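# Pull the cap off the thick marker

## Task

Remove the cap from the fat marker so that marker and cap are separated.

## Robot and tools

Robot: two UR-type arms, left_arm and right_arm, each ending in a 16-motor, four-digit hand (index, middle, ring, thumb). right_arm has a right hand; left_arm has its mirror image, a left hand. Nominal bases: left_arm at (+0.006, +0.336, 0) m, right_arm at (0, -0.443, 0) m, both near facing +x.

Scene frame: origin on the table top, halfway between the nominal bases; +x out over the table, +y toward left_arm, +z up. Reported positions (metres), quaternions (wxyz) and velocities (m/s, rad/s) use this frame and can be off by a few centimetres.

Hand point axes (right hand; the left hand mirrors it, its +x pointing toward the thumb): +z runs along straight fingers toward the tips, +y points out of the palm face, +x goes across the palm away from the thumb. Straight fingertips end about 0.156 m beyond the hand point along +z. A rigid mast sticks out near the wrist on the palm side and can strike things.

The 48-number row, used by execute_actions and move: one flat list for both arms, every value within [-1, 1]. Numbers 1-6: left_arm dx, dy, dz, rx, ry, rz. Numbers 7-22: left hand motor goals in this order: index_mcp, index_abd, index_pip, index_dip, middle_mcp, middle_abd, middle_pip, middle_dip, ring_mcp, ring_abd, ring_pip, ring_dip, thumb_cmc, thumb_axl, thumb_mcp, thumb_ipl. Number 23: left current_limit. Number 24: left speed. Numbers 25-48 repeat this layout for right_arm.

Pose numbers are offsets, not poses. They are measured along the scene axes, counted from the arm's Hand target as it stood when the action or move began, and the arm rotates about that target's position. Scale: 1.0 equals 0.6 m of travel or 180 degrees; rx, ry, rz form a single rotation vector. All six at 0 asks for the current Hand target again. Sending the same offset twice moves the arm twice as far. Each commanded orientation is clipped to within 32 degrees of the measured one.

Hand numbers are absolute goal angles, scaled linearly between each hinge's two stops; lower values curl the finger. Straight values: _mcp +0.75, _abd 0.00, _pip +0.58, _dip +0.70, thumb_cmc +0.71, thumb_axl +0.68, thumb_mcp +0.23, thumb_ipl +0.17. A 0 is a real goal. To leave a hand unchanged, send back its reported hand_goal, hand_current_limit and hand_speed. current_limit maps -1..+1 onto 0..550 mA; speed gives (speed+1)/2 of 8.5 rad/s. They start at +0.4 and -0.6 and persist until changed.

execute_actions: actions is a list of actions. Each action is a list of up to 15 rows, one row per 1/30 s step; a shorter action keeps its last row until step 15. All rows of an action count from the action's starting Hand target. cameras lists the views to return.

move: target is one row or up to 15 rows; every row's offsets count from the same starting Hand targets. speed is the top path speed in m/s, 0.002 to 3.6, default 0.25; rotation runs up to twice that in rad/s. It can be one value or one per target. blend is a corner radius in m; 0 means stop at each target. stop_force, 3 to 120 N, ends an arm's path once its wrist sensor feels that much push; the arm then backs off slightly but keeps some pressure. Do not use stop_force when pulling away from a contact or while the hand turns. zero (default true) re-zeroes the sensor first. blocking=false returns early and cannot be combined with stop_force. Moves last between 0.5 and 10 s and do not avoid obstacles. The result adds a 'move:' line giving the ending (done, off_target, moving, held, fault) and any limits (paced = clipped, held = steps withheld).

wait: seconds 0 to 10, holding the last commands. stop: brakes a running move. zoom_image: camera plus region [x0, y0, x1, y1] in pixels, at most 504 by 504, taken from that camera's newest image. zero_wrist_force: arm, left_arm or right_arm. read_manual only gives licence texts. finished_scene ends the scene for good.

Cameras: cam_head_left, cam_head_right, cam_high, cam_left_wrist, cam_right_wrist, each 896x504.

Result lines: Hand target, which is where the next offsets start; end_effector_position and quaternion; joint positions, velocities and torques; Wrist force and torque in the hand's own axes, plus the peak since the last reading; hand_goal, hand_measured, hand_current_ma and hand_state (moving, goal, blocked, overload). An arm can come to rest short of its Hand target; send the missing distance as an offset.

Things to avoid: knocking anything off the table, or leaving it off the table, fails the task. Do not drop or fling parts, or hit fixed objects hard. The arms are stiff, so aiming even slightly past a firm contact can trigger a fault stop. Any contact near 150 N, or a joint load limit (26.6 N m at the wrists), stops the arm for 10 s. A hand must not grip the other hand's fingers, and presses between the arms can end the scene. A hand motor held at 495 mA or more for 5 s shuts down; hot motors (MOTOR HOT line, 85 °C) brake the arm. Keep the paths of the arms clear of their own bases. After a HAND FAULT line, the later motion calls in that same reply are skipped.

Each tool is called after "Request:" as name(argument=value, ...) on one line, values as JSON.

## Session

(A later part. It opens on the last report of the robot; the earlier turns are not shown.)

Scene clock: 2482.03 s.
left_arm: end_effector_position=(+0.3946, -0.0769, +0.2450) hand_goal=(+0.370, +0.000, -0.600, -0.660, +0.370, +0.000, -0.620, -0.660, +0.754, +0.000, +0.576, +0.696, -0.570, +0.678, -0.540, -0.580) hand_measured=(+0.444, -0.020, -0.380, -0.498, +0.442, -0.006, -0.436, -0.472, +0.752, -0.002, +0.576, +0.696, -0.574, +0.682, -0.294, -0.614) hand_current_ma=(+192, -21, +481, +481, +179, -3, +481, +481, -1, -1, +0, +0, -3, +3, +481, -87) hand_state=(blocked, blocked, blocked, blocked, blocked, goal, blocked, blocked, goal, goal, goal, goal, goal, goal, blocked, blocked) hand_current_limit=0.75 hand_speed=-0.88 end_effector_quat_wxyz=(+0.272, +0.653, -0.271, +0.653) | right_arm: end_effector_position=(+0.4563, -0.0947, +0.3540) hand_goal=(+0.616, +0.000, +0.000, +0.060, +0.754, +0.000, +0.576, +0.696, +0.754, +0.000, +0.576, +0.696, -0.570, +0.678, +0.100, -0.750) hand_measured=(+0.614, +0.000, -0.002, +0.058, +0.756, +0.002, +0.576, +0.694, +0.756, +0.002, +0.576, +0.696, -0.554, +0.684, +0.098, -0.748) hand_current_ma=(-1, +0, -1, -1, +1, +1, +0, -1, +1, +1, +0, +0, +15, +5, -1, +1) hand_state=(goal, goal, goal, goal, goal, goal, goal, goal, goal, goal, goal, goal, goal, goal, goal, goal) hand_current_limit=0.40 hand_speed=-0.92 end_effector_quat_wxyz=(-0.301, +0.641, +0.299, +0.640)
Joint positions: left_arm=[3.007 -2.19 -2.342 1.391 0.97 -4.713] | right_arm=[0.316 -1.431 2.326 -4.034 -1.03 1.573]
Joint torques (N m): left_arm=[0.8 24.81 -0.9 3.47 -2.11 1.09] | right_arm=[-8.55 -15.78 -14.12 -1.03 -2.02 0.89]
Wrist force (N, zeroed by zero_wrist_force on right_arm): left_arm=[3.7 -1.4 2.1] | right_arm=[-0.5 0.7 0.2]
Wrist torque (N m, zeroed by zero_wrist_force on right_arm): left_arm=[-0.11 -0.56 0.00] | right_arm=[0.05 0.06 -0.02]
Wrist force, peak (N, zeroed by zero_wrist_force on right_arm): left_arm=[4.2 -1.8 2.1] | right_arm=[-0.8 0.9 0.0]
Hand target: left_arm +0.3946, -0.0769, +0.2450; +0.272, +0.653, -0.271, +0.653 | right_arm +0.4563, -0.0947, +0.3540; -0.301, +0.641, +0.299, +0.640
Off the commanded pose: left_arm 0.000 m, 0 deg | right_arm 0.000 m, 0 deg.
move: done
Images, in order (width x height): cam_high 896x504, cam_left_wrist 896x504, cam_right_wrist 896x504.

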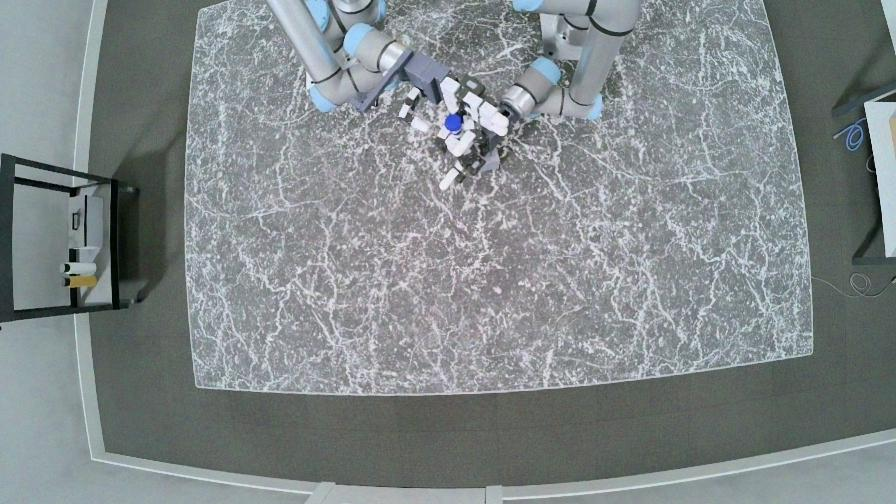

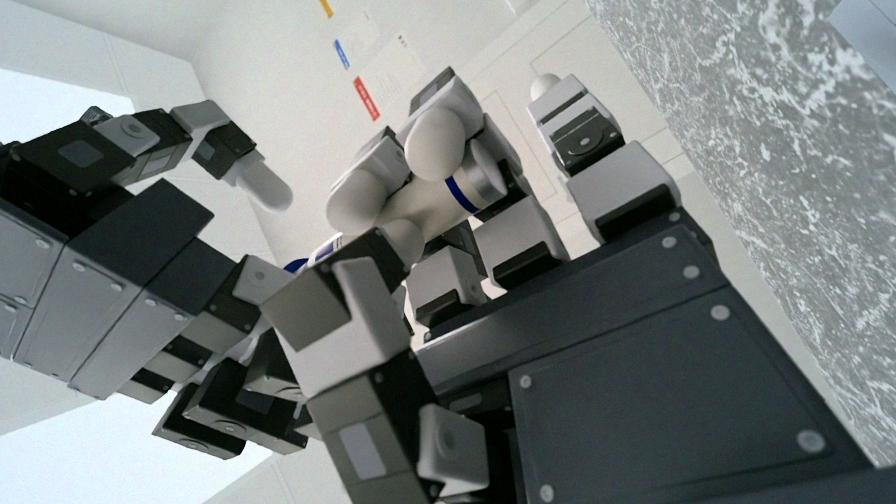

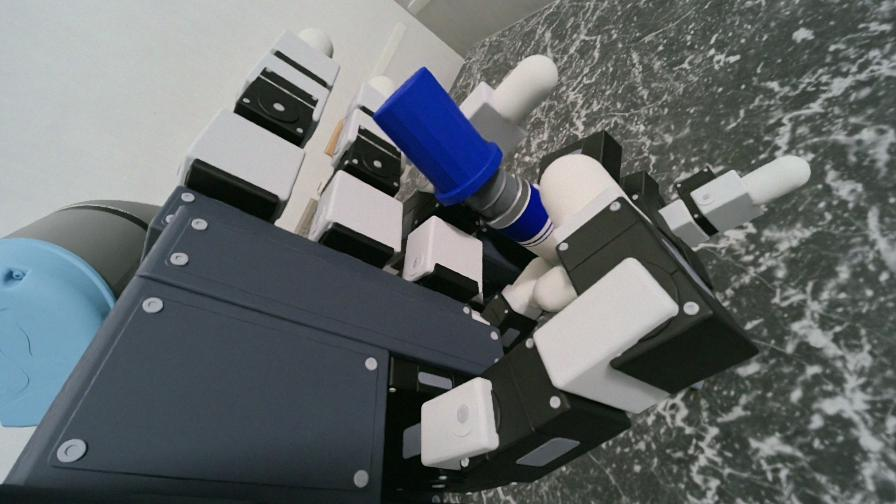

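Request:
move(target=[[0,0,0,0,0,0,0.37,0,-0.60,-0.66,0.37,0,-0.62,-0.66,0.754,0,0.576,0.696,-0.571,0.678,-0.54,-0.58,0.75,-0.88,-0.0062,0.0160,0,0,0,0,0.616,0,0,0.06,0.754,0,0.576,0.696,0.754,0,0.576,0.696,-0.571,0.678,0.1,-0.751,0.40,-0.92],[0,0,0,0,0,0,0.37,0,-0.60,-0.66,0.37,0,-0.62,-0.66,0.754,0,0.576,0.696,-0.571,0.678,-0.54,-0.58,0.75,-0.88,-0.0062,0.0160,0.0767,0,0,0,0.616,0,0,0.06,0.754,0,0.576,0.696,0.754,0,0.576,0.696,-0.571,0.678,0.1,-0.751,0.40,-0.92]], speed=0.03, stop_force=4, cameras=["cam_right_wrist","cam_left_wrist"])

Request:
zoom_image(camera="cam_right_wrist", region=[340, 30, 640, 250])

Scene clock: 2518.07 s.
left_arm: end_effector_position=(+0.3946, -0.0769, +0.2450) hand_goal=(+0.370, +0.000, -0.600, -0.660, +0.370, +0.000, -0.620, -0.660, +0.754, +0.000, +0.576, +0.696, -0.570, +0.678, -0.540, -0.580) hand_measured=(+0.444, -0.020, -0.380, -0.498, +0.442, -0.006, -0.436, -0.472, +0.752, -0.002, +0.576, +0.696, -0.574, +0.682, -0.294, -0.614) hand_current_ma=(+192, -21, +481, +481, +179, -3, +481, +481, -1, -1, +0, +0, -3, +3, +481, -87) hand_state=(blocked, blocked, blocked, blocked, blocked, goal, blocked, blocked, goal, goal, goal, goal, goal, goal, blocked, blocked) hand_current_limit=0.75 hand_speed=-0.88 end_effector_quat_wxyz=(+0.272, +0.653, -0.271, +0.653) | right_arm: end_effector_position=(+0.4526, -0.0851, +0.4000) hand_goal=(+0.616, +0.000, +0.000, +0.060, +0.754, +0.000, +0.576, +0.696, +0.754, +0.000, +0.576, +0.696, -0.570, +0.678, +0.100, -0.750) hand_measured=(+0.614, +0.000, -0.002, +0.058, +0.756, +0.002, +0.576, +0.694, +0.756, +0.002, +0.576, +0.696, -0.554, +0.684, +0.098, -0.748) hand_current_ma=(-1, +0, -1, -1, +1, +1, +0, -1, +1, +1, +0, +0, +15, +5, -1, +1) hand_state=(goal, goal, goal, goal, goal, goal, goal, goal, goal, goal, goal, goal, goal, goal, goal, goal) hand_current_limit=0.40 hand_speed=-0.92 end_effector_quat_wxyz=(-0.301, +0.641, +0.299, +0.640)
Joint positions: left_arm=[3.007 -2.19 -2.342 1.391 0.97 -4.713] | right_arm=[0.35 -1.527 2.264 -3.877 -1.064 1.573]
Joint torques (N m): left_arm=[1.83 25.49 0.37 3.56 -2.18 0.98] | right_arm=[7.91 -25.35 -25.72 -0.63 -2.35 -1.24]
Wrist force (N, zeroed by zero_wrist_force on right_arm): left_arm=[4.0 -1.3 1.9] | right_arm=[-0.6 0.7 0.4]
Wrist torque (N m, zeroed by zero_wrist_force on right_arm): left_arm=[-0.08 -0.60 0.03] | right_arm=[0.02 0.05 -0.05]
Wrist force, peak (N, zeroed by zero_wrist_force on right_arm): left_arm=[4.0 -1.7 2.3] | right_arm=[-0.8 1.4 0.0]
Hand target: left_arm +0.3946, -0.0769, +0.2450; +0.272, +0.653, -0.271, +0.653 | right_arm +0.4526, -0.0851, +0.4000; -0.301, +0.641, +0.299, +0.640
Off the commanded pose: left_arm 0.000 m, 0 deg | right_arm 0.000 m, 0 deg.
move: done
Images, in order (width x height): cam_left_wrist 896x504, cam_right_wrist 896x504.

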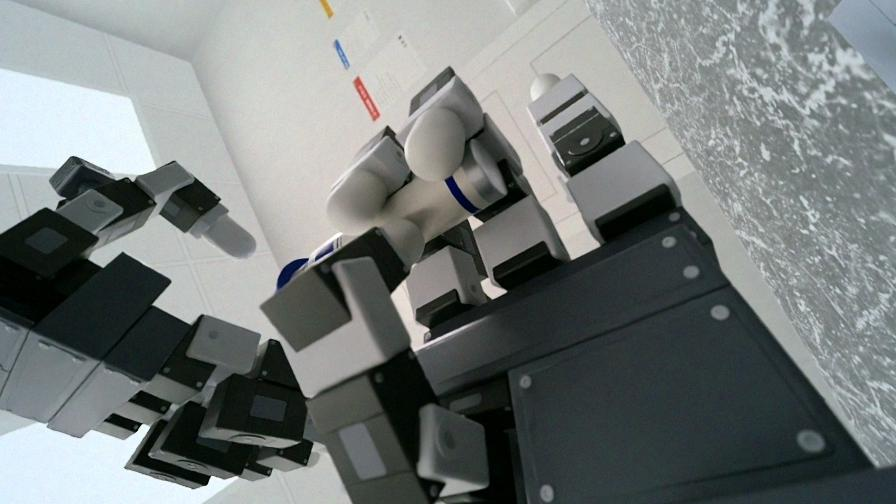

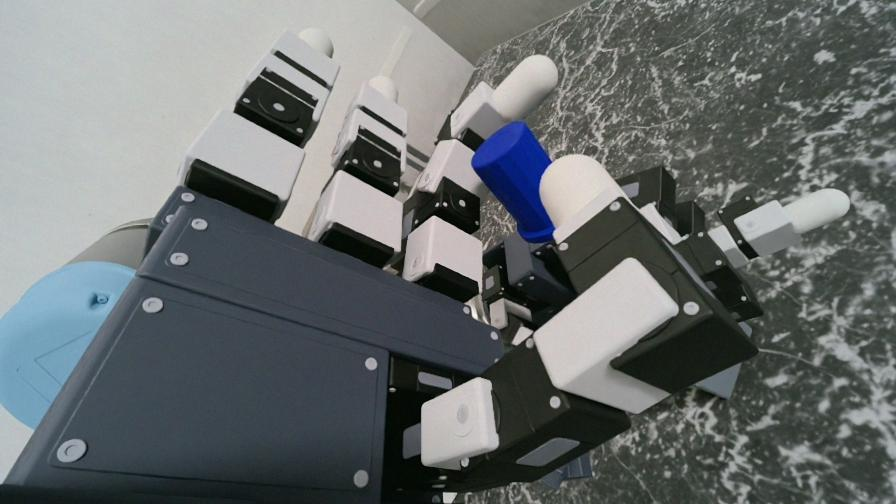

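Scaled by 1.680 from the camera's 896x504 image, which has a finer 1280x720 frame.

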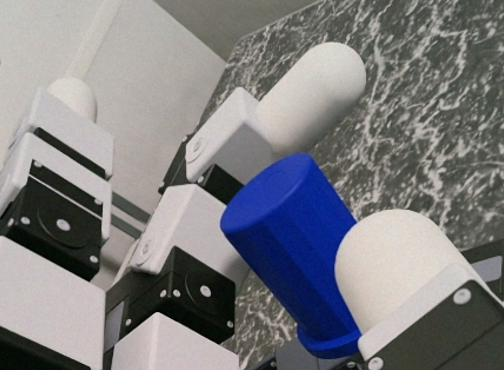

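Request:
move(target=[0,0,0,0,0,0,0.37,0,-0.60,-0.66,0.37,0,-0.62,-0.66,0.754,0,0.576,0.696,-0.571,0.678,-0.54,-0.58,0.75,-0.88,0.0062,-0.0160,0,0,0,0,0.616,0,0,0.06,0.754,0,0.576,0.696,0.754,0,0.576,0.696,-0.571,0.678,0.1,-0.751,0.40,-0.92], speed=0.02, stop_force=4)

Request:
move(target=[0,0,0,0,0,0,0.37,0,-0.60,-0.66,0.37,0,-0.62,-0.66,0.754,0,0.576,0.696,-0.571,0.678,-0.54,-0.58,0.75,-0.88,0,0,0,0,0,0,0.50,0,-0.35,-0.30,0.754,0,0.576,0.696,0.754,0,0.576,0.696,-0.571,0.678,-0.18,-0.60,0.40,-0.88], speed=0.02, cameras=["cam_right_wrist","cam_left_wrist"])

Request:
zoom_image(camera="cam_right_wrist", region=[340, 30, 640, 250])

Scene clock: 2536.47 s.
left_arm: end_effector_position=(+0.3946, -0.0769, +0.2450) hand_goal=(+0.370, +0.000, -0.600, -0.660, +0.370, +0.000, -0.620, -0.660, +0.754, +0.000, +0.576, +0.696, -0.570, +0.678, -0.540, -0.580) hand_measured=(+0.444, -0.020, -0.380, -0.498, +0.442, -0.006, -0.436, -0.472, +0.752, -0.002, +0.576, +0.696, -0.574, +0.682, -0.294, -0.614) hand_current_ma=(+192, -21, +481, +481, +179, -3, +481, +481, -1, -1, +0, +0, -3, +3, +481, -87) hand_state=(blocked, blocked, blocked, blocked, blocked, goal, blocked, blocked, goal, goal, goal, goal, goal, goal, blocked, blocked) hand_current_limit=0.75 hand_speed=-0.88 end_effector_quat_wxyz=(+0.272, +0.653, -0.271, +0.653) | right_arm: end_effector_position=(+0.4563, -0.0947, +0.4000) hand_goal=(+0.616, +0.000, +0.000, +0.060, +0.754, +0.000, +0.576, +0.696, +0.754, +0.000, +0.576, +0.696, -0.570, +0.678, +0.100, -0.750) hand_measured=(+0.614, +0.000, -0.002, +0.058, +0.756, +0.002, +0.576, +0.694, +0.756, +0.002, +0.576, +0.696, -0.554, +0.684, +0.098, -0.748) hand_current_ma=(-1, +0, -1, -1, +1, +1, +0, -1, +1, +1, +0, +0, +15, +5, -1, +1) hand_state=(goal, goal, goal, goal, goal, goal, goal, goal, goal, goal, goal, goal, goal, goal, goal, goal) hand_current_limit=0.40 hand_speed=-0.92 end_effector_quat_wxyz=(-0.301, +0.641, +0.299, +0.640)
Joint positions: left_arm=[3.007 -2.19 -2.342 1.391 0.97 -4.713] | right_arm=[0.316 -1.537 2.274 -3.877 -1.03 1.573]
Joint torques (N m): left_arm=[2.05 24.79 1.72 3.5 -2.16 0.99] | right_arm=[-8.14 -24.89 -6.73 -3.23 3 -1.53]
Wrist force (N, zeroed by zero_wrist_force on right_arm): left_arm=[3.7 -1.6 1.9] | right_arm=[-0.7 0.5 0.4]
Wrist torque (N m, zeroed by zero_wrist_force on right_arm): left_arm=[-0.11 -0.57 0.00] | right_arm=[-0.01 0.08 -0.06]
Wrist force, peak (N, zeroed by zero_wrist_force on right_arm): left_arm=[4.1 -1.6 2.2] | right_arm=[-0.8 0.8 0.3]
Hand target: left_arm +0.3946, -0.0769, +0.2450; +0.272, +0.653, -0.271, +0.653 | right_arm +0.4563, -0.0947, +0.4000; -0.301, +0.641, +0.299, +0.640
Off the commanded pose: left_arm 0.000 m, 0 deg | right_arm 0.000 m, 0 deg.
move: done

Scene clock: 2537.60 s.
left_arm: end_effector_position=(+0.3946, -0.0769, +0.2450) hand_goal=(+0.370, +0.000, -0.600, -0.660, +0.370, +0.000, -0.620, -0.660, +0.754, +0.000, +0.576, +0.696, -0.570, +0.678, -0.540, -0.580) hand_measured=(+0.444, -0.020, -0.380, -0.498, +0.442, -0.006, -0.436, -0.472, +0.752, -0.002, +0.576, +0.696, -0.574, +0.682, -0.294, -0.614) hand_current_ma=(+192, -21, +481, +481, +179, -3, +481, +481, -1, -1, +0, +0, -3, +3, +481, -87) hand_state=(blocked, blocked, blocked, blocked, blocked, goal, blocked, blocked, goal, goal, goal, goal, goal, goal, blocked, blocked) hand_current_limit=0.75 hand_speed=-0.88 end_effector_quat_wxyz=(+0.272, +0.653, -0.271, +0.653) | right_arm: end_effector_position=(+0.4563, -0.0947, +0.4000) hand_goal=(+0.500, +0.000, -0.350, -0.300, +0.754, +0.000, +0.576, +0.696, +0.754, +0.000, +0.576, +0.696, -0.570, +0.678, -0.180, -0.600) hand_measured=(+0.502, +0.000, -0.348, -0.298, +0.756, +0.002, +0.576, +0.694, +0.756, +0.002, +0.576, +0.696, -0.554, +0.684, -0.178, -0.602) hand_current_ma=(+1, +0, +1, +1, +1, +1, +0, -1, +1, +1, +0, +0, +15, +5, +1, -1) hand_state=(goal, goal, goal, goal, goal, goal, goal, goal, goal, goal, goal, goal, goal, goal, goal, goal) hand_current_limit=0.40 hand_speed=-0.88 end_effector_quat_wxyz=(-0.301, +0.641, +0.299, +0.640)
Joint positions: left_arm=[3.007 -2.19 -2.342 1.391 0.97 -4.713] | right_arm=[0.316 -1.537 2.274 -3.877 -1.03 1.573]
Joint torques (N m): left_arm=[2.01 25.18 2.07 3.46 -2.16 1] | right_arm=[-9.13 -25.16 -6.77 -3.41 2.66 -1.71]
Wrist force (N, zeroed by zero_wrist_force on right_arm): left_arm=[3.6 -1.3 2.2] | right_arm=[-0.5 0.8 0.4]
Wrist torque (N m, zeroed by zero_wrist_force on right_arm): left_arm=[-0.11 -0.54 -0.01] | right_arm=[0.03 0.05 -0.03]
Wrist force, peak (N, zeroed by zero_wrist_force on right_arm): left_arm=[4.0 -1.7 2.2] | right_arm=[-0.8 0.8 0.2]
Hand target: left_arm +0.3946, -0.0769, +0.2450; +0.272, +0.653, -0.271, +0.653 | right_arm +0.4563, -0.0947, +0.4000; -0.301, +0.641, +0.299, +0.640
Off the commanded pose: left_arm 0.000 m, 0 deg | right_arm 0.000 m, 0 deg.
move: done
Images, in order (width x height): cam_left_wrist 896x504, cam_right_wrist 896x504.

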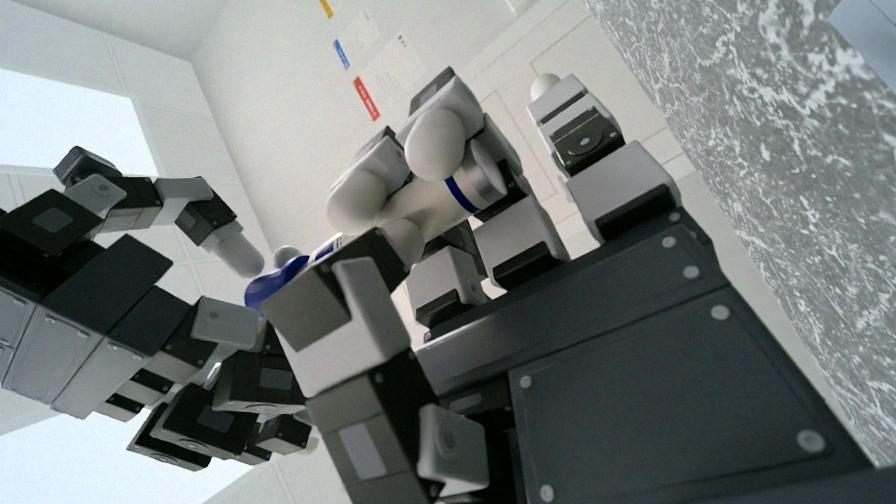

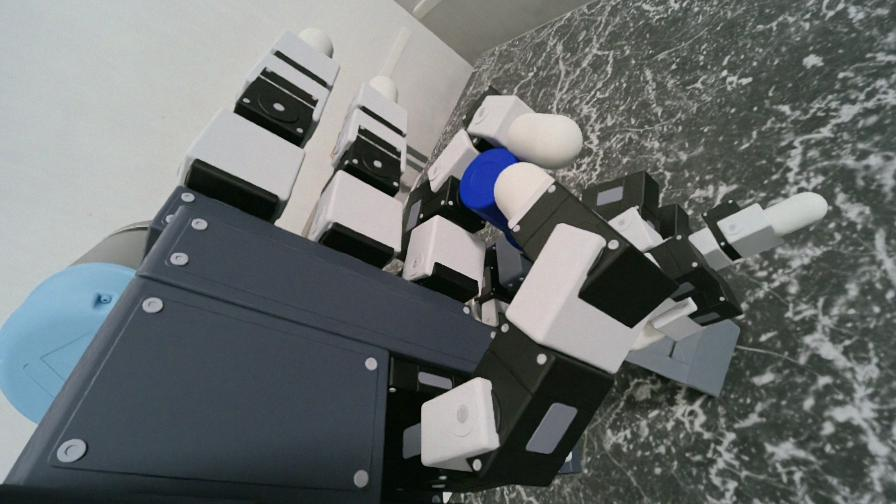

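Scaled by 1.680 from the camera's 896x504 image, which has a finer 1280x720 frame.

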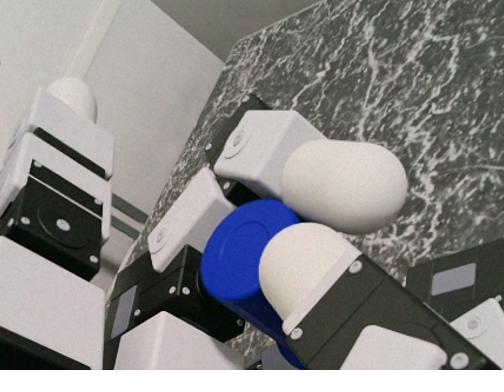

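Request:
move(target=[0,0,0,0,0,0,0.37,0,-0.60,-0.66,0.37,0,-0.62,-0.66,0.754,0,0.576,0.696,-0.571,0.678,-0.54,-0.58,0.75,-0.88,0,0,0,0,0,0,0.401,0,-0.53,-0.55,0.754,0,0.576,0.696,0.754,0,0.576,0.696,-0.571,0.678,-0.44,-0.459,0.65,-0.88], speed=0.02, cameras=["cam_right_wrist","cam_left_wrist"])

Request:
zoom_image(camera="cam_right_wrist", region=[340, 30, 640, 250])

Scene clock: 2556.90 s.
left_arm: end_effector_position=(+0.3946, -0.0769, +0.2450) hand_goal=(+0.370, +0.000, -0.600, -0.660, +0.370, +0.000, -0.620, -0.660, +0.754, +0.000, +0.576, +0.696, -0.570, +0.678, -0.540, -0.580) hand_measured=(+0.444, -0.020, -0.380, -0.498, +0.442, -0.006, -0.436, -0.472, +0.752, -0.002, +0.576, +0.696, -0.574, +0.682, -0.294, -0.614) hand_current_ma=(+192, -21, +481, +481, +179, -3, +481, +481, -1, -1, +0, +0, -3, +3, +481, -87) hand_state=(blocked, blocked, blocked, blocked, blocked, goal, blocked, blocked, goal, goal, goal, goal, goal, goal, blocked, blocked) hand_current_limit=0.75 hand_speed=-0.88 end_effector_quat_wxyz=(+0.272, +0.653, -0.271, +0.653) | right_arm: end_effector_position=(+0.4563, -0.0947, +0.4000) hand_goal=(+0.402, +0.000, -0.530, -0.550, +0.754, +0.000, +0.576, +0.696, +0.754, +0.000, +0.576, +0.696, -0.570, +0.678, -0.440, -0.458) hand_measured=(+0.528, +0.008, -0.382, -0.458, +0.756, +0.002, +0.576, +0.694, +0.756, +0.002, +0.576, +0.696, -0.556, +0.684, -0.310, -0.490) hand_current_ma=(+402, +5, +454, +231, +1, +1, +0, -1, +1, +1, +0, +0, +15, +5, +454, -70) hand_state=(blocked, goal, blocked, blocked, goal, goal, goal, goal, goal, goal, goal, goal, goal, goal, blocked, blocked) hand_current_limit=0.65 hand_speed=-0.88 end_effector_quat_wxyz=(-0.301, +0.641, +0.299, +0.640)
Joint positions: left_arm=[3.007 -2.19 -2.342 1.391 0.97 -4.713] | right_arm=[0.316 -1.537 2.274 -3.877 -1.03 1.573]
Joint torques (N m): left_arm=[1.64 25.13 2.77 3.48 -1.38 0.98] | right_arm=[-8.04 -24.6 -7.6 -2.86 2.19 -1.44]
Wrist force (N, zeroed by zero_wrist_force on right_arm): left_arm=[3.8 -1.3 2.4] | right_arm=[-0.2 0.2 0.5]
Wrist torque (N m, zeroed by zero_wrist_force on right_arm): left_arm=[-0.13 -0.63 0.04] | right_arm=[0.02 0.05 0.00]
Wrist force, peak (N, zeroed by zero_wrist_force on right_arm): left_arm=[4.1 -1.5 2.1] | right_arm=[-0.1 0.6 1.0]
Hand target: left_arm +0.3946, -0.0769, +0.2450; +0.272, +0.653, -0.271, +0.653 | right_arm +0.4563, -0.0947, +0.4000; -0.301, +0.641, +0.299, +0.640
Off the commanded pose: left_arm 0.000 m, 0 deg | right_arm 0.000 m, 0 deg.
move: done
Images, in order (width x height): cam_left_wrist 896x504, cam_right_wrist 896x504.

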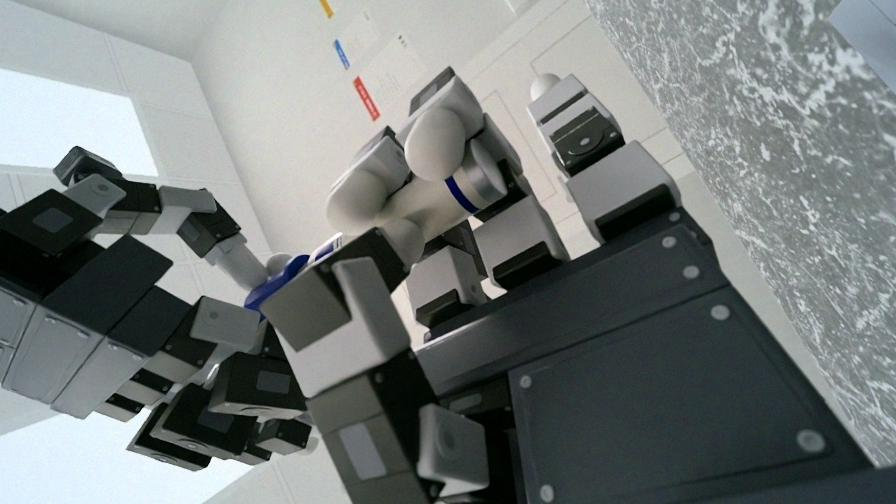

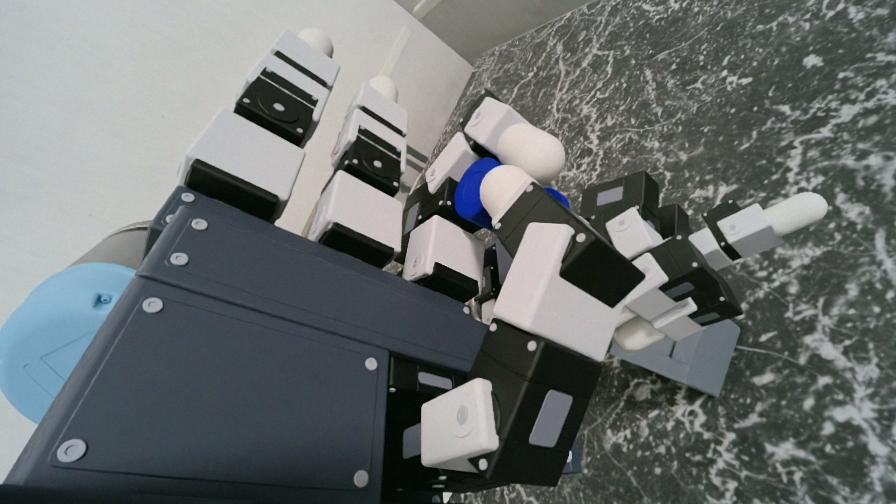

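Scaled by 1.680 from the camera's 896x504 image, which has a finer 1280x720 frame.

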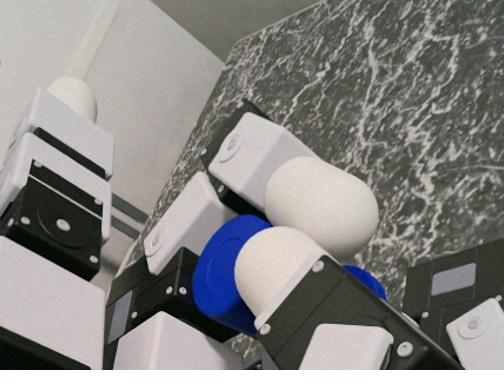

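Request:
move(target=[0,0,0,0,0,0,0.37,0,-0.60,-0.66,0.37,0,-0.62,-0.66,0.754,0,0.576,0.696,-0.571,0.678,-0.54,-0.58,0.75,-0.88,0,0,0.0167,0,0,0,0.401,0,-0.53,-0.55,0.754,0,0.576,0.696,0.754,0,0.576,0.696,-0.571,0.678,-0.44,-0.459,0.65,-0.88], speed=0.02, cameras=["cam_right_wrist","cam_left_wrist"])

Request:
zoom_image(camera="cam_right_wrist", region=[340, 30, 640, 250])

Scene clock: 2572.90 s.
left_arm: end_effector_position=(+0.3946, -0.0769, +0.2450) hand_goal=(+0.370, +0.000, -0.600, -0.660, +0.370, +0.000, -0.620, -0.660, +0.754, +0.000, +0.576, +0.696, -0.570, +0.678, -0.540, -0.580) hand_measured=(+0.444, -0.020, -0.380, -0.498, +0.442, -0.006, -0.436, -0.472, +0.752, -0.002, +0.576, +0.696, -0.574, +0.682, -0.294, -0.614) hand_current_ma=(+192, -21, +481, +481, +179, -3, +481, +481, -1, -1, +0, +0, -3, +3, +481, -87) hand_state=(blocked, blocked, blocked, blocked, blocked, goal, blocked, blocked, goal, goal, goal, goal, goal, goal, blocked, blocked) hand_current_limit=0.75 hand_speed=-0.88 end_effector_quat_wxyz=(+0.272, +0.653, -0.271, +0.653) | right_arm: end_effector_position=(+0.4563, -0.0947, +0.4100) hand_goal=(+0.402, +0.000, -0.530, -0.550, +0.754, +0.000, +0.576, +0.696, +0.754, +0.000, +0.576, +0.696, -0.570, +0.678, -0.440, -0.458) hand_measured=(+0.528, +0.008, -0.382, -0.458, +0.756, +0.002, +0.576, +0.694, +0.756, +0.002, +0.576, +0.696, -0.556, +0.684, -0.310, -0.488) hand_current_ma=(+402, +5, +454, +230, +1, +1, +0, -1, +1, +1, +0, +0, +14, +5, +454, -68) hand_state=(blocked, goal, blocked, blocked, goal, goal, goal, goal, goal, goal, goal, goal, goal, goal, blocked, blocked) hand_current_limit=0.65 hand_speed=-0.88 end_effector_quat_wxyz=(-0.301, +0.641, +0.299, +0.640)
Joint positions: left_arm=[3.007 -2.19 -2.342 1.391 0.97 -4.713] | right_arm=[0.316 -1.557 2.261 -3.844 -1.03 1.573]
Joint torques (N m): left_arm=[2.09 24.75 4.56 3.64 1.25 0.95] | right_arm=[-6.52 -24.96 -27.03 -0.27 1.59 0.31]
Wrist force (N, zeroed by zero_wrist_force on right_arm): left_arm=[3.7 -1.5 2.1] | right_arm=[-0.6 0.8 0.2]
Wrist torque (N m, zeroed by zero_wrist_force on right_arm): left_arm=[-0.12 -0.54 0.00] | right_arm=[0.06 0.05 -0.03]
Wrist force, peak (N, zeroed by zero_wrist_force on right_arm): left_arm=[4.0 -1.4 2.6] | right_arm=[-0.7 0.8 0.3]
Hand target: left_arm +0.3946, -0.0769, +0.2450; +0.272, +0.653, -0.271, +0.653 | right_arm +0.4563, -0.0947, +0.4101; -0.301, +0.641, +0.299, +0.640
Off the commanded pose: left_arm 0.000 m, 0 deg | right_arm 0.000 m, 0 deg.
move: done
Images, in order (width x height): cam_left_wrist 896x504, cam_right_wrist 896x504.

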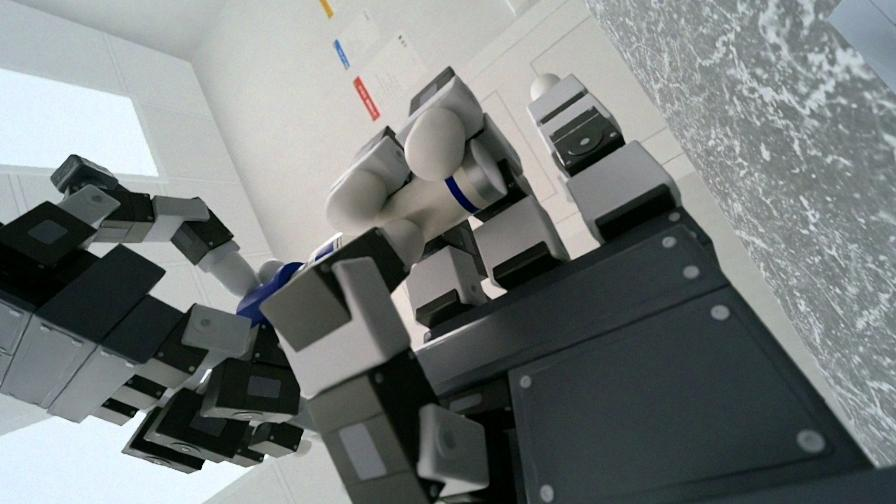

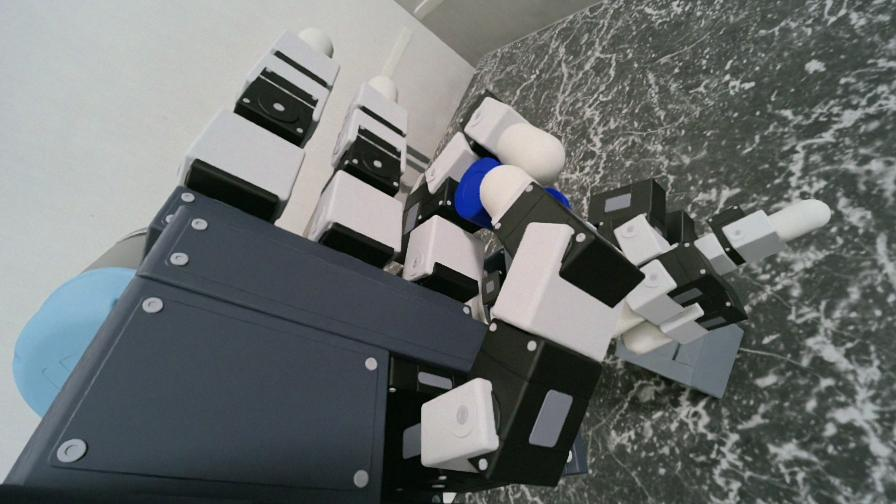

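Scaled by 1.680 from the camera's 896x504 image, which has a finer 1280x720 frame.

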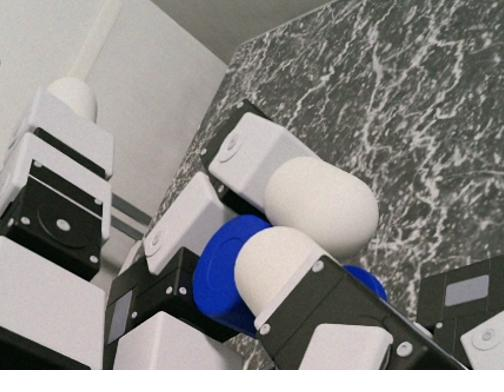

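Request:
move(target=[0,0,0,0,0,0,0.37,0,-0.60,-0.66,0.37,0,-0.62,-0.66,0.754,0,0.576,0.696,-0.571,0.678,-0.54,-0.58,0.75,-0.88,0,0,0.15,0,0,0,0.401,0,-0.53,-0.55,0.754,0,0.576,0.696,0.754,0,0.576,0.696,-0.571,0.678,-0.44,-0.459,0.65,-0.88], speed=0.04, cameras=["all"])

Request:
zoom_image(camera="cam_head_right", region=[410, 130, 590, 310])

Request:
zoom_image(camera="cam_high", region=[370, 40, 550, 220])

Scene clock: 2589.30 s.
left_arm: end_effector_position=(+0.3946, -0.0769, +0.2450) hand_goal=(+0.370, +0.000, -0.600, -0.660, +0.370, +0.000, -0.620, -0.660, +0.754, +0.000, +0.576, +0.696, -0.570, +0.678, -0.540, -0.580) hand_measured=(+0.444, -0.020, -0.380, -0.498, +0.442, -0.006, -0.436, -0.472, +0.752, -0.002, +0.576, +0.696, -0.574, +0.682, -0.294, -0.614) hand_current_ma=(+192, -21, +481, +481, +179, -3, +481, +481, -1, -1, +0, +0, -3, +3, +481, -87) hand_state=(blocked, blocked, blocked, blocked, blocked, goal, blocked, blocked, goal, goal, goal, goal, goal, goal, blocked, blocked) hand_current_limit=0.75 hand_speed=-0.88 end_effector_quat_wxyz=(+0.272, +0.653, -0.271, +0.653) | right_arm: end_effector_position=(+0.4563, -0.0948, +0.5000) hand_goal=(+0.402, +0.000, -0.530, -0.550, +0.754, +0.000, +0.576, +0.696, +0.754, +0.000, +0.576, +0.696, -0.570, +0.678, -0.440, -0.458) hand_measured=(+0.528, +0.008, -0.382, -0.458, +0.756, +0.002, +0.576, +0.694, +0.756, +0.002, +0.576, +0.696, -0.556, +0.684, -0.310, -0.488) hand_current_ma=(+402, +5, +454, +230, +1, +1, +0, -1, +1, +1, +0, +0, +14, +5, +454, -68) hand_state=(blocked, goal, blocked, blocked, goal, goal, goal, goal, goal, goal, goal, goal, goal, goal, blocked, blocked) hand_current_limit=0.65 hand_speed=-0.88 end_effector_quat_wxyz=(-0.301, +0.641, +0.299, +0.640)
Joint positions: left_arm=[3.007 -2.19 -2.342 1.391 0.97 -4.713] | right_arm=[0.316 -1.696 2.118 -3.562 -1.03 1.573]
Joint torques (N m): left_arm=[2.21 25.62 6.67 3.52 1.34 0.94] | right_arm=[-4.83 -21.11 -30.37 -0.44 2.37 -1.59]
Wrist force (N, zeroed by zero_wrist_force on right_arm): left_arm=[3.7 -1.4 2.0] | right_arm=[-0.7 0.8 0.2]
Wrist torque (N m, zeroed by zero_wrist_force on right_arm): left_arm=[-0.11 -0.55 -0.01] | right_arm=[0.05 0.05 -0.04]
Wrist force, peak (N, zeroed by zero_wrist_force on right_arm): left_arm=[4.2 -1.5 2.2] | right_arm=[-1.1 0.7 0.0]
Hand target: left_arm +0.3946, -0.0769, +0.2450; +0.272, +0.653, -0.271, +0.653 | right_arm +0.4563, -0.0947, +0.5001; -0.301, +0.641, +0.299, +0.640
Off the commanded pose: left_arm 0.000 m, 0 deg | right_arm 0.000 m, 0 deg.
move: done

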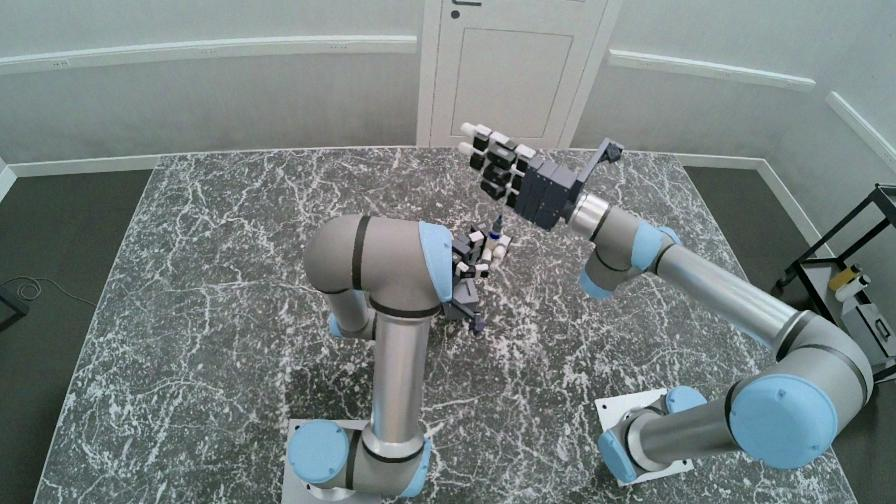

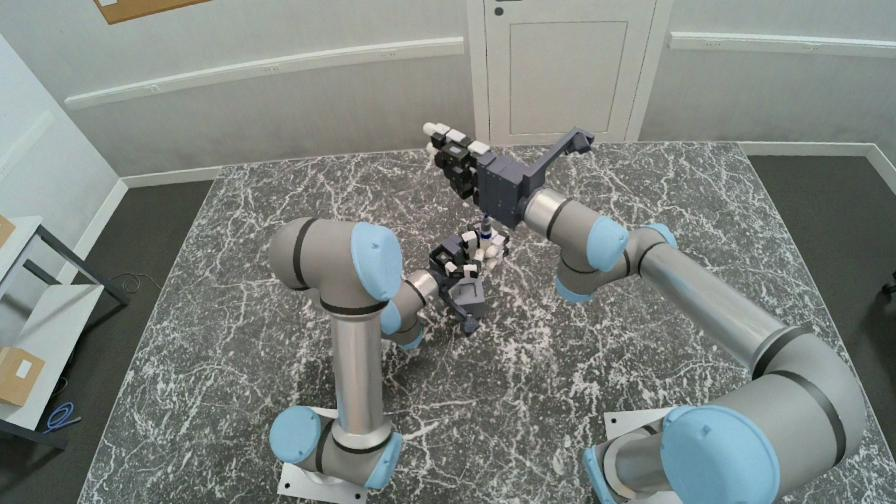

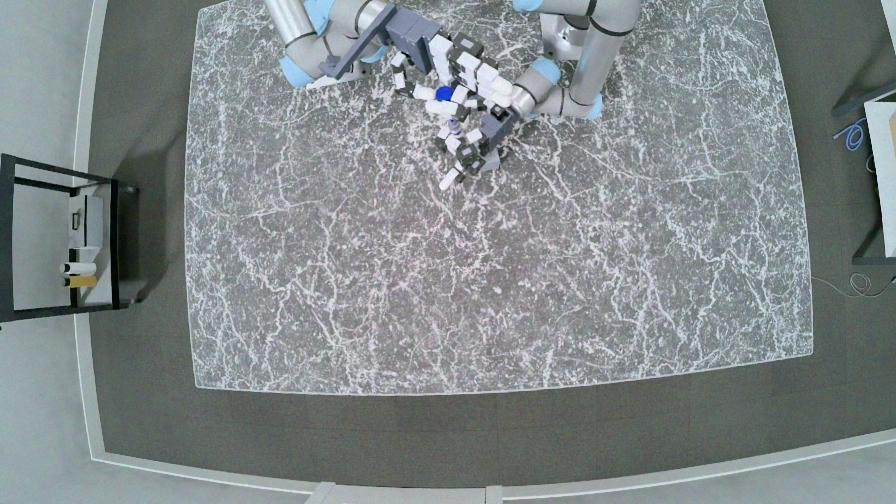

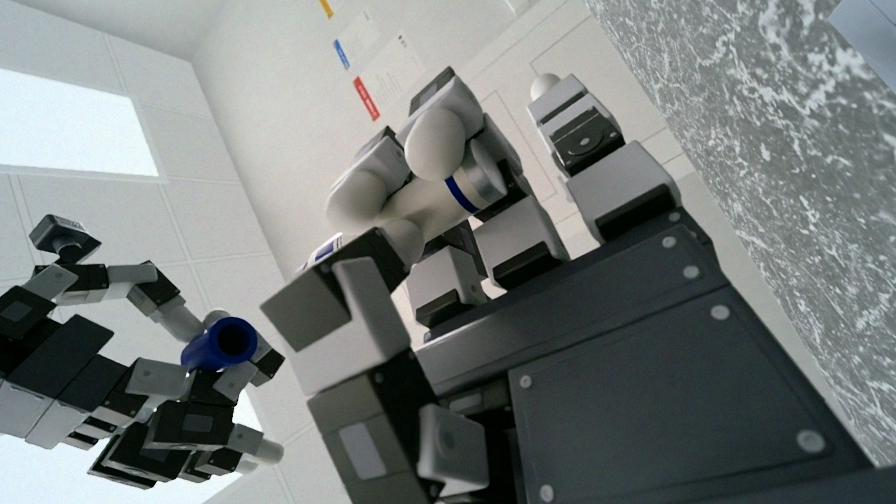

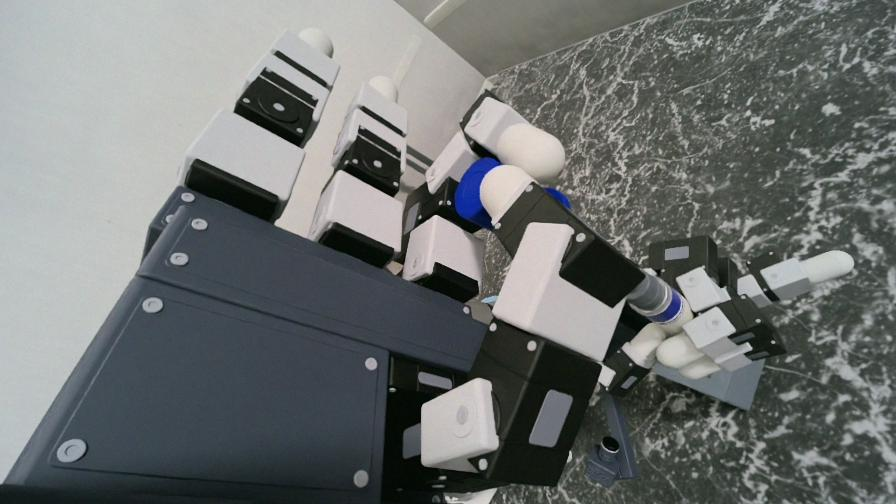

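Scaled by 2.800 from the camera's 896x504 image, which has a finer 1280x720 frame.

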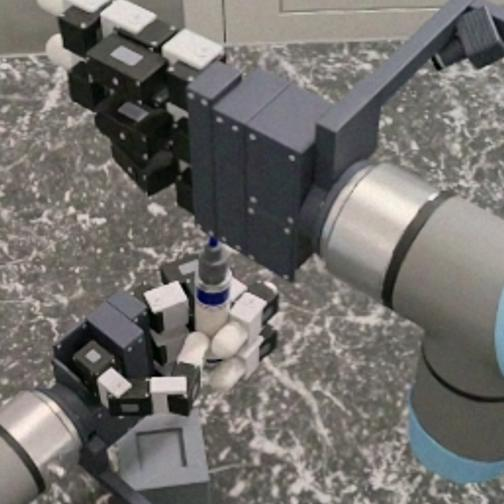

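Scaled by 2.800 from the camera's 896x504 image, which has a finer 1280x720 frame.

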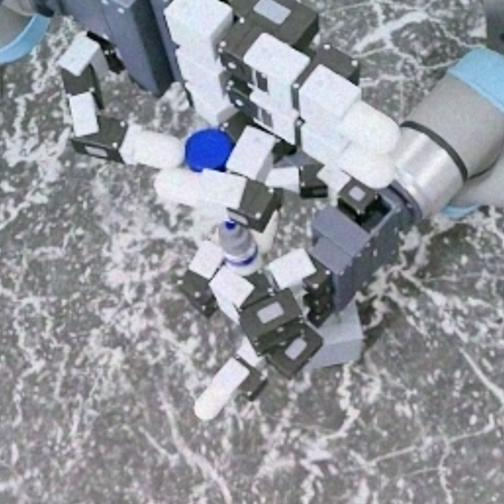

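Request:
move(target=[0,0,0,0,0,0,0.37,0,-0.60,-0.66,0.37,0,-0.62,-0.66,0.754,0,0.576,0.696,-0.571,0.678,-0.54,-0.58,0.75,-0.88,0.1562,-0.392,-0.1667,0,0,-0.1611,0.401,0,-0.53,-0.55,0.754,0,0.576,0.696,0.754,0,0.576,0.696,-0.571,0.678,-0.44,-0.459,0.65,-0.88], speed=0.12, cameras=["cam_head_right","cam_right_wrist"])

Scene clock: 2812.13 s.
left_arm: end_effector_position=(+0.3946, -0.0769, +0.2450) hand_goal=(+0.370, +0.000, -0.600, -0.660, +0.370, +0.000, -0.620, -0.660, +0.754, +0.000, +0.576, +0.696, -0.570, +0.678, -0.540, -0.580) hand_measured=(+0.444, -0.020, -0.380, -0.498, +0.442, -0.006, -0.436, -0.472, +0.752, -0.002, +0.576, +0.696, -0.574, +0.682, -0.294, -0.614) hand_current_ma=(+192, -21, +481, +481, +179, -3, +481, +481, -1, -1, +0, +0, -3, +3, +481, -87) hand_state=(blocked, blocked, blocked, blocked, blocked, goal, blocked, blocked, goal, goal, goal, goal, goal, goal, blocked, blocked) hand_current_limit=0.75 hand_speed=-0.88 end_effector_quat_wxyz=(+0.272, +0.653, -0.271, +0.653) | right_arm: end_effector_position=(+0.5499, -0.3299, +0.4000) hand_goal=(+0.402, +0.000, -0.530, -0.550, +0.754, +0.000, +0.576, +0.696, +0.754, +0.000, +0.576, +0.696, -0.570, +0.678, -0.440, -0.458) hand_measured=(+0.528, +0.008, -0.382, -0.458, +0.756, +0.002, +0.576, +0.694, +0.756, +0.002, +0.576, +0.696, -0.556, +0.684, -0.310, -0.488) hand_current_ma=(+402, +5, +454, +230, +1, +1, +0, -1, +0, +1, +0, +0, +14, +5, +454, -68) hand_state=(blocked, goal, blocked, blocked, goal, goal, goal, goal, goal, goal, goal, goal, goal, goal, blocked, blocked) hand_current_limit=0.65 hand_speed=-0.88 end_effector_quat_wxyz=(-0.131, +0.696, +0.129, +0.694)
Joint positions: left_arm=[3.007 -2.19 -2.342 1.391 0.97 -4.713] | right_arm=[-0.099 -1.559 2.297 -3.878 -1.121 1.573]
Joint torques (N m): left_arm=[2.52 25.35 7.9 3.48 1.29 0.88] | right_arm=[-6.95 -9.89 -27.54 -3.08 -2.3 1.47]
Wrist force (N, zeroed by zero_wrist_force on right_arm): left_arm=[4.0 -1.4 1.9] | right_arm=[-0.5 0.7 -0.1]
Wrist torque (N m, zeroed by zero_wrist_force on right_arm): left_arm=[-0.10 -0.59 0.02] | right_arm=[0.05 0.02 -0.03]
Wrist force, peak (N, zeroed by zero_wrist_force on right_arm): left_arm=[4.1 -1.5 2.4] | right_arm=[-1.0 1.5 0.2]
Hand target: left_arm +0.3946, -0.0769, +0.2450; +0.272, +0.653, -0.271, +0.653 | right_arm +0.5500, -0.3299, +0.4000; -0.131, +0.696, +0.129, +0.694
Off the commanded pose: left_arm 0.000 m, 0 deg | right_arm 0.000 m, 0 deg.
move: done
Images, in order (width x height): cam_head_right 896x504, cam_right_wrist 896x504.

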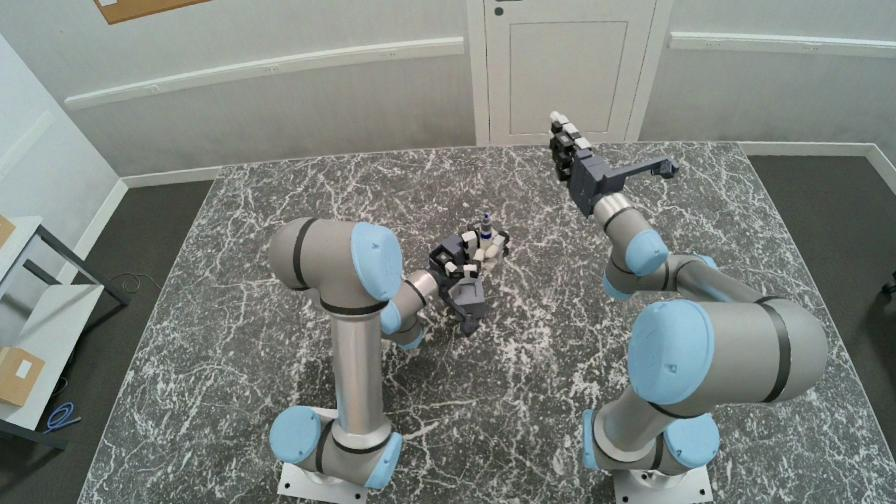

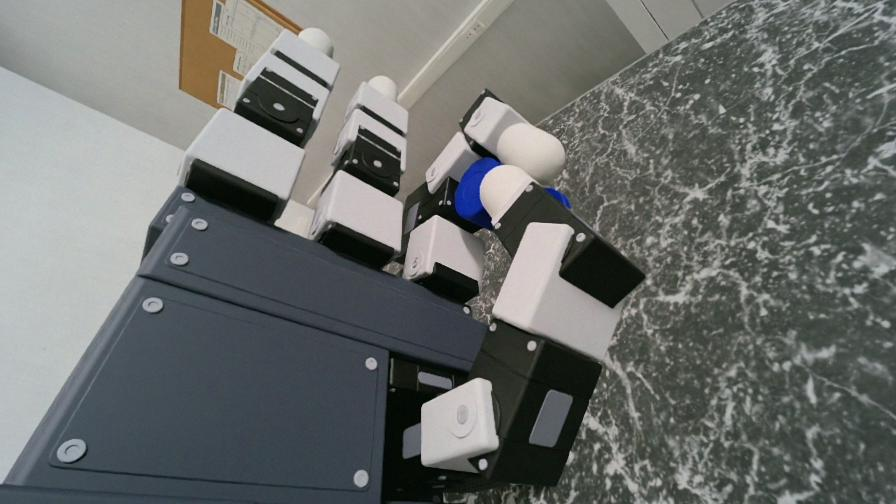

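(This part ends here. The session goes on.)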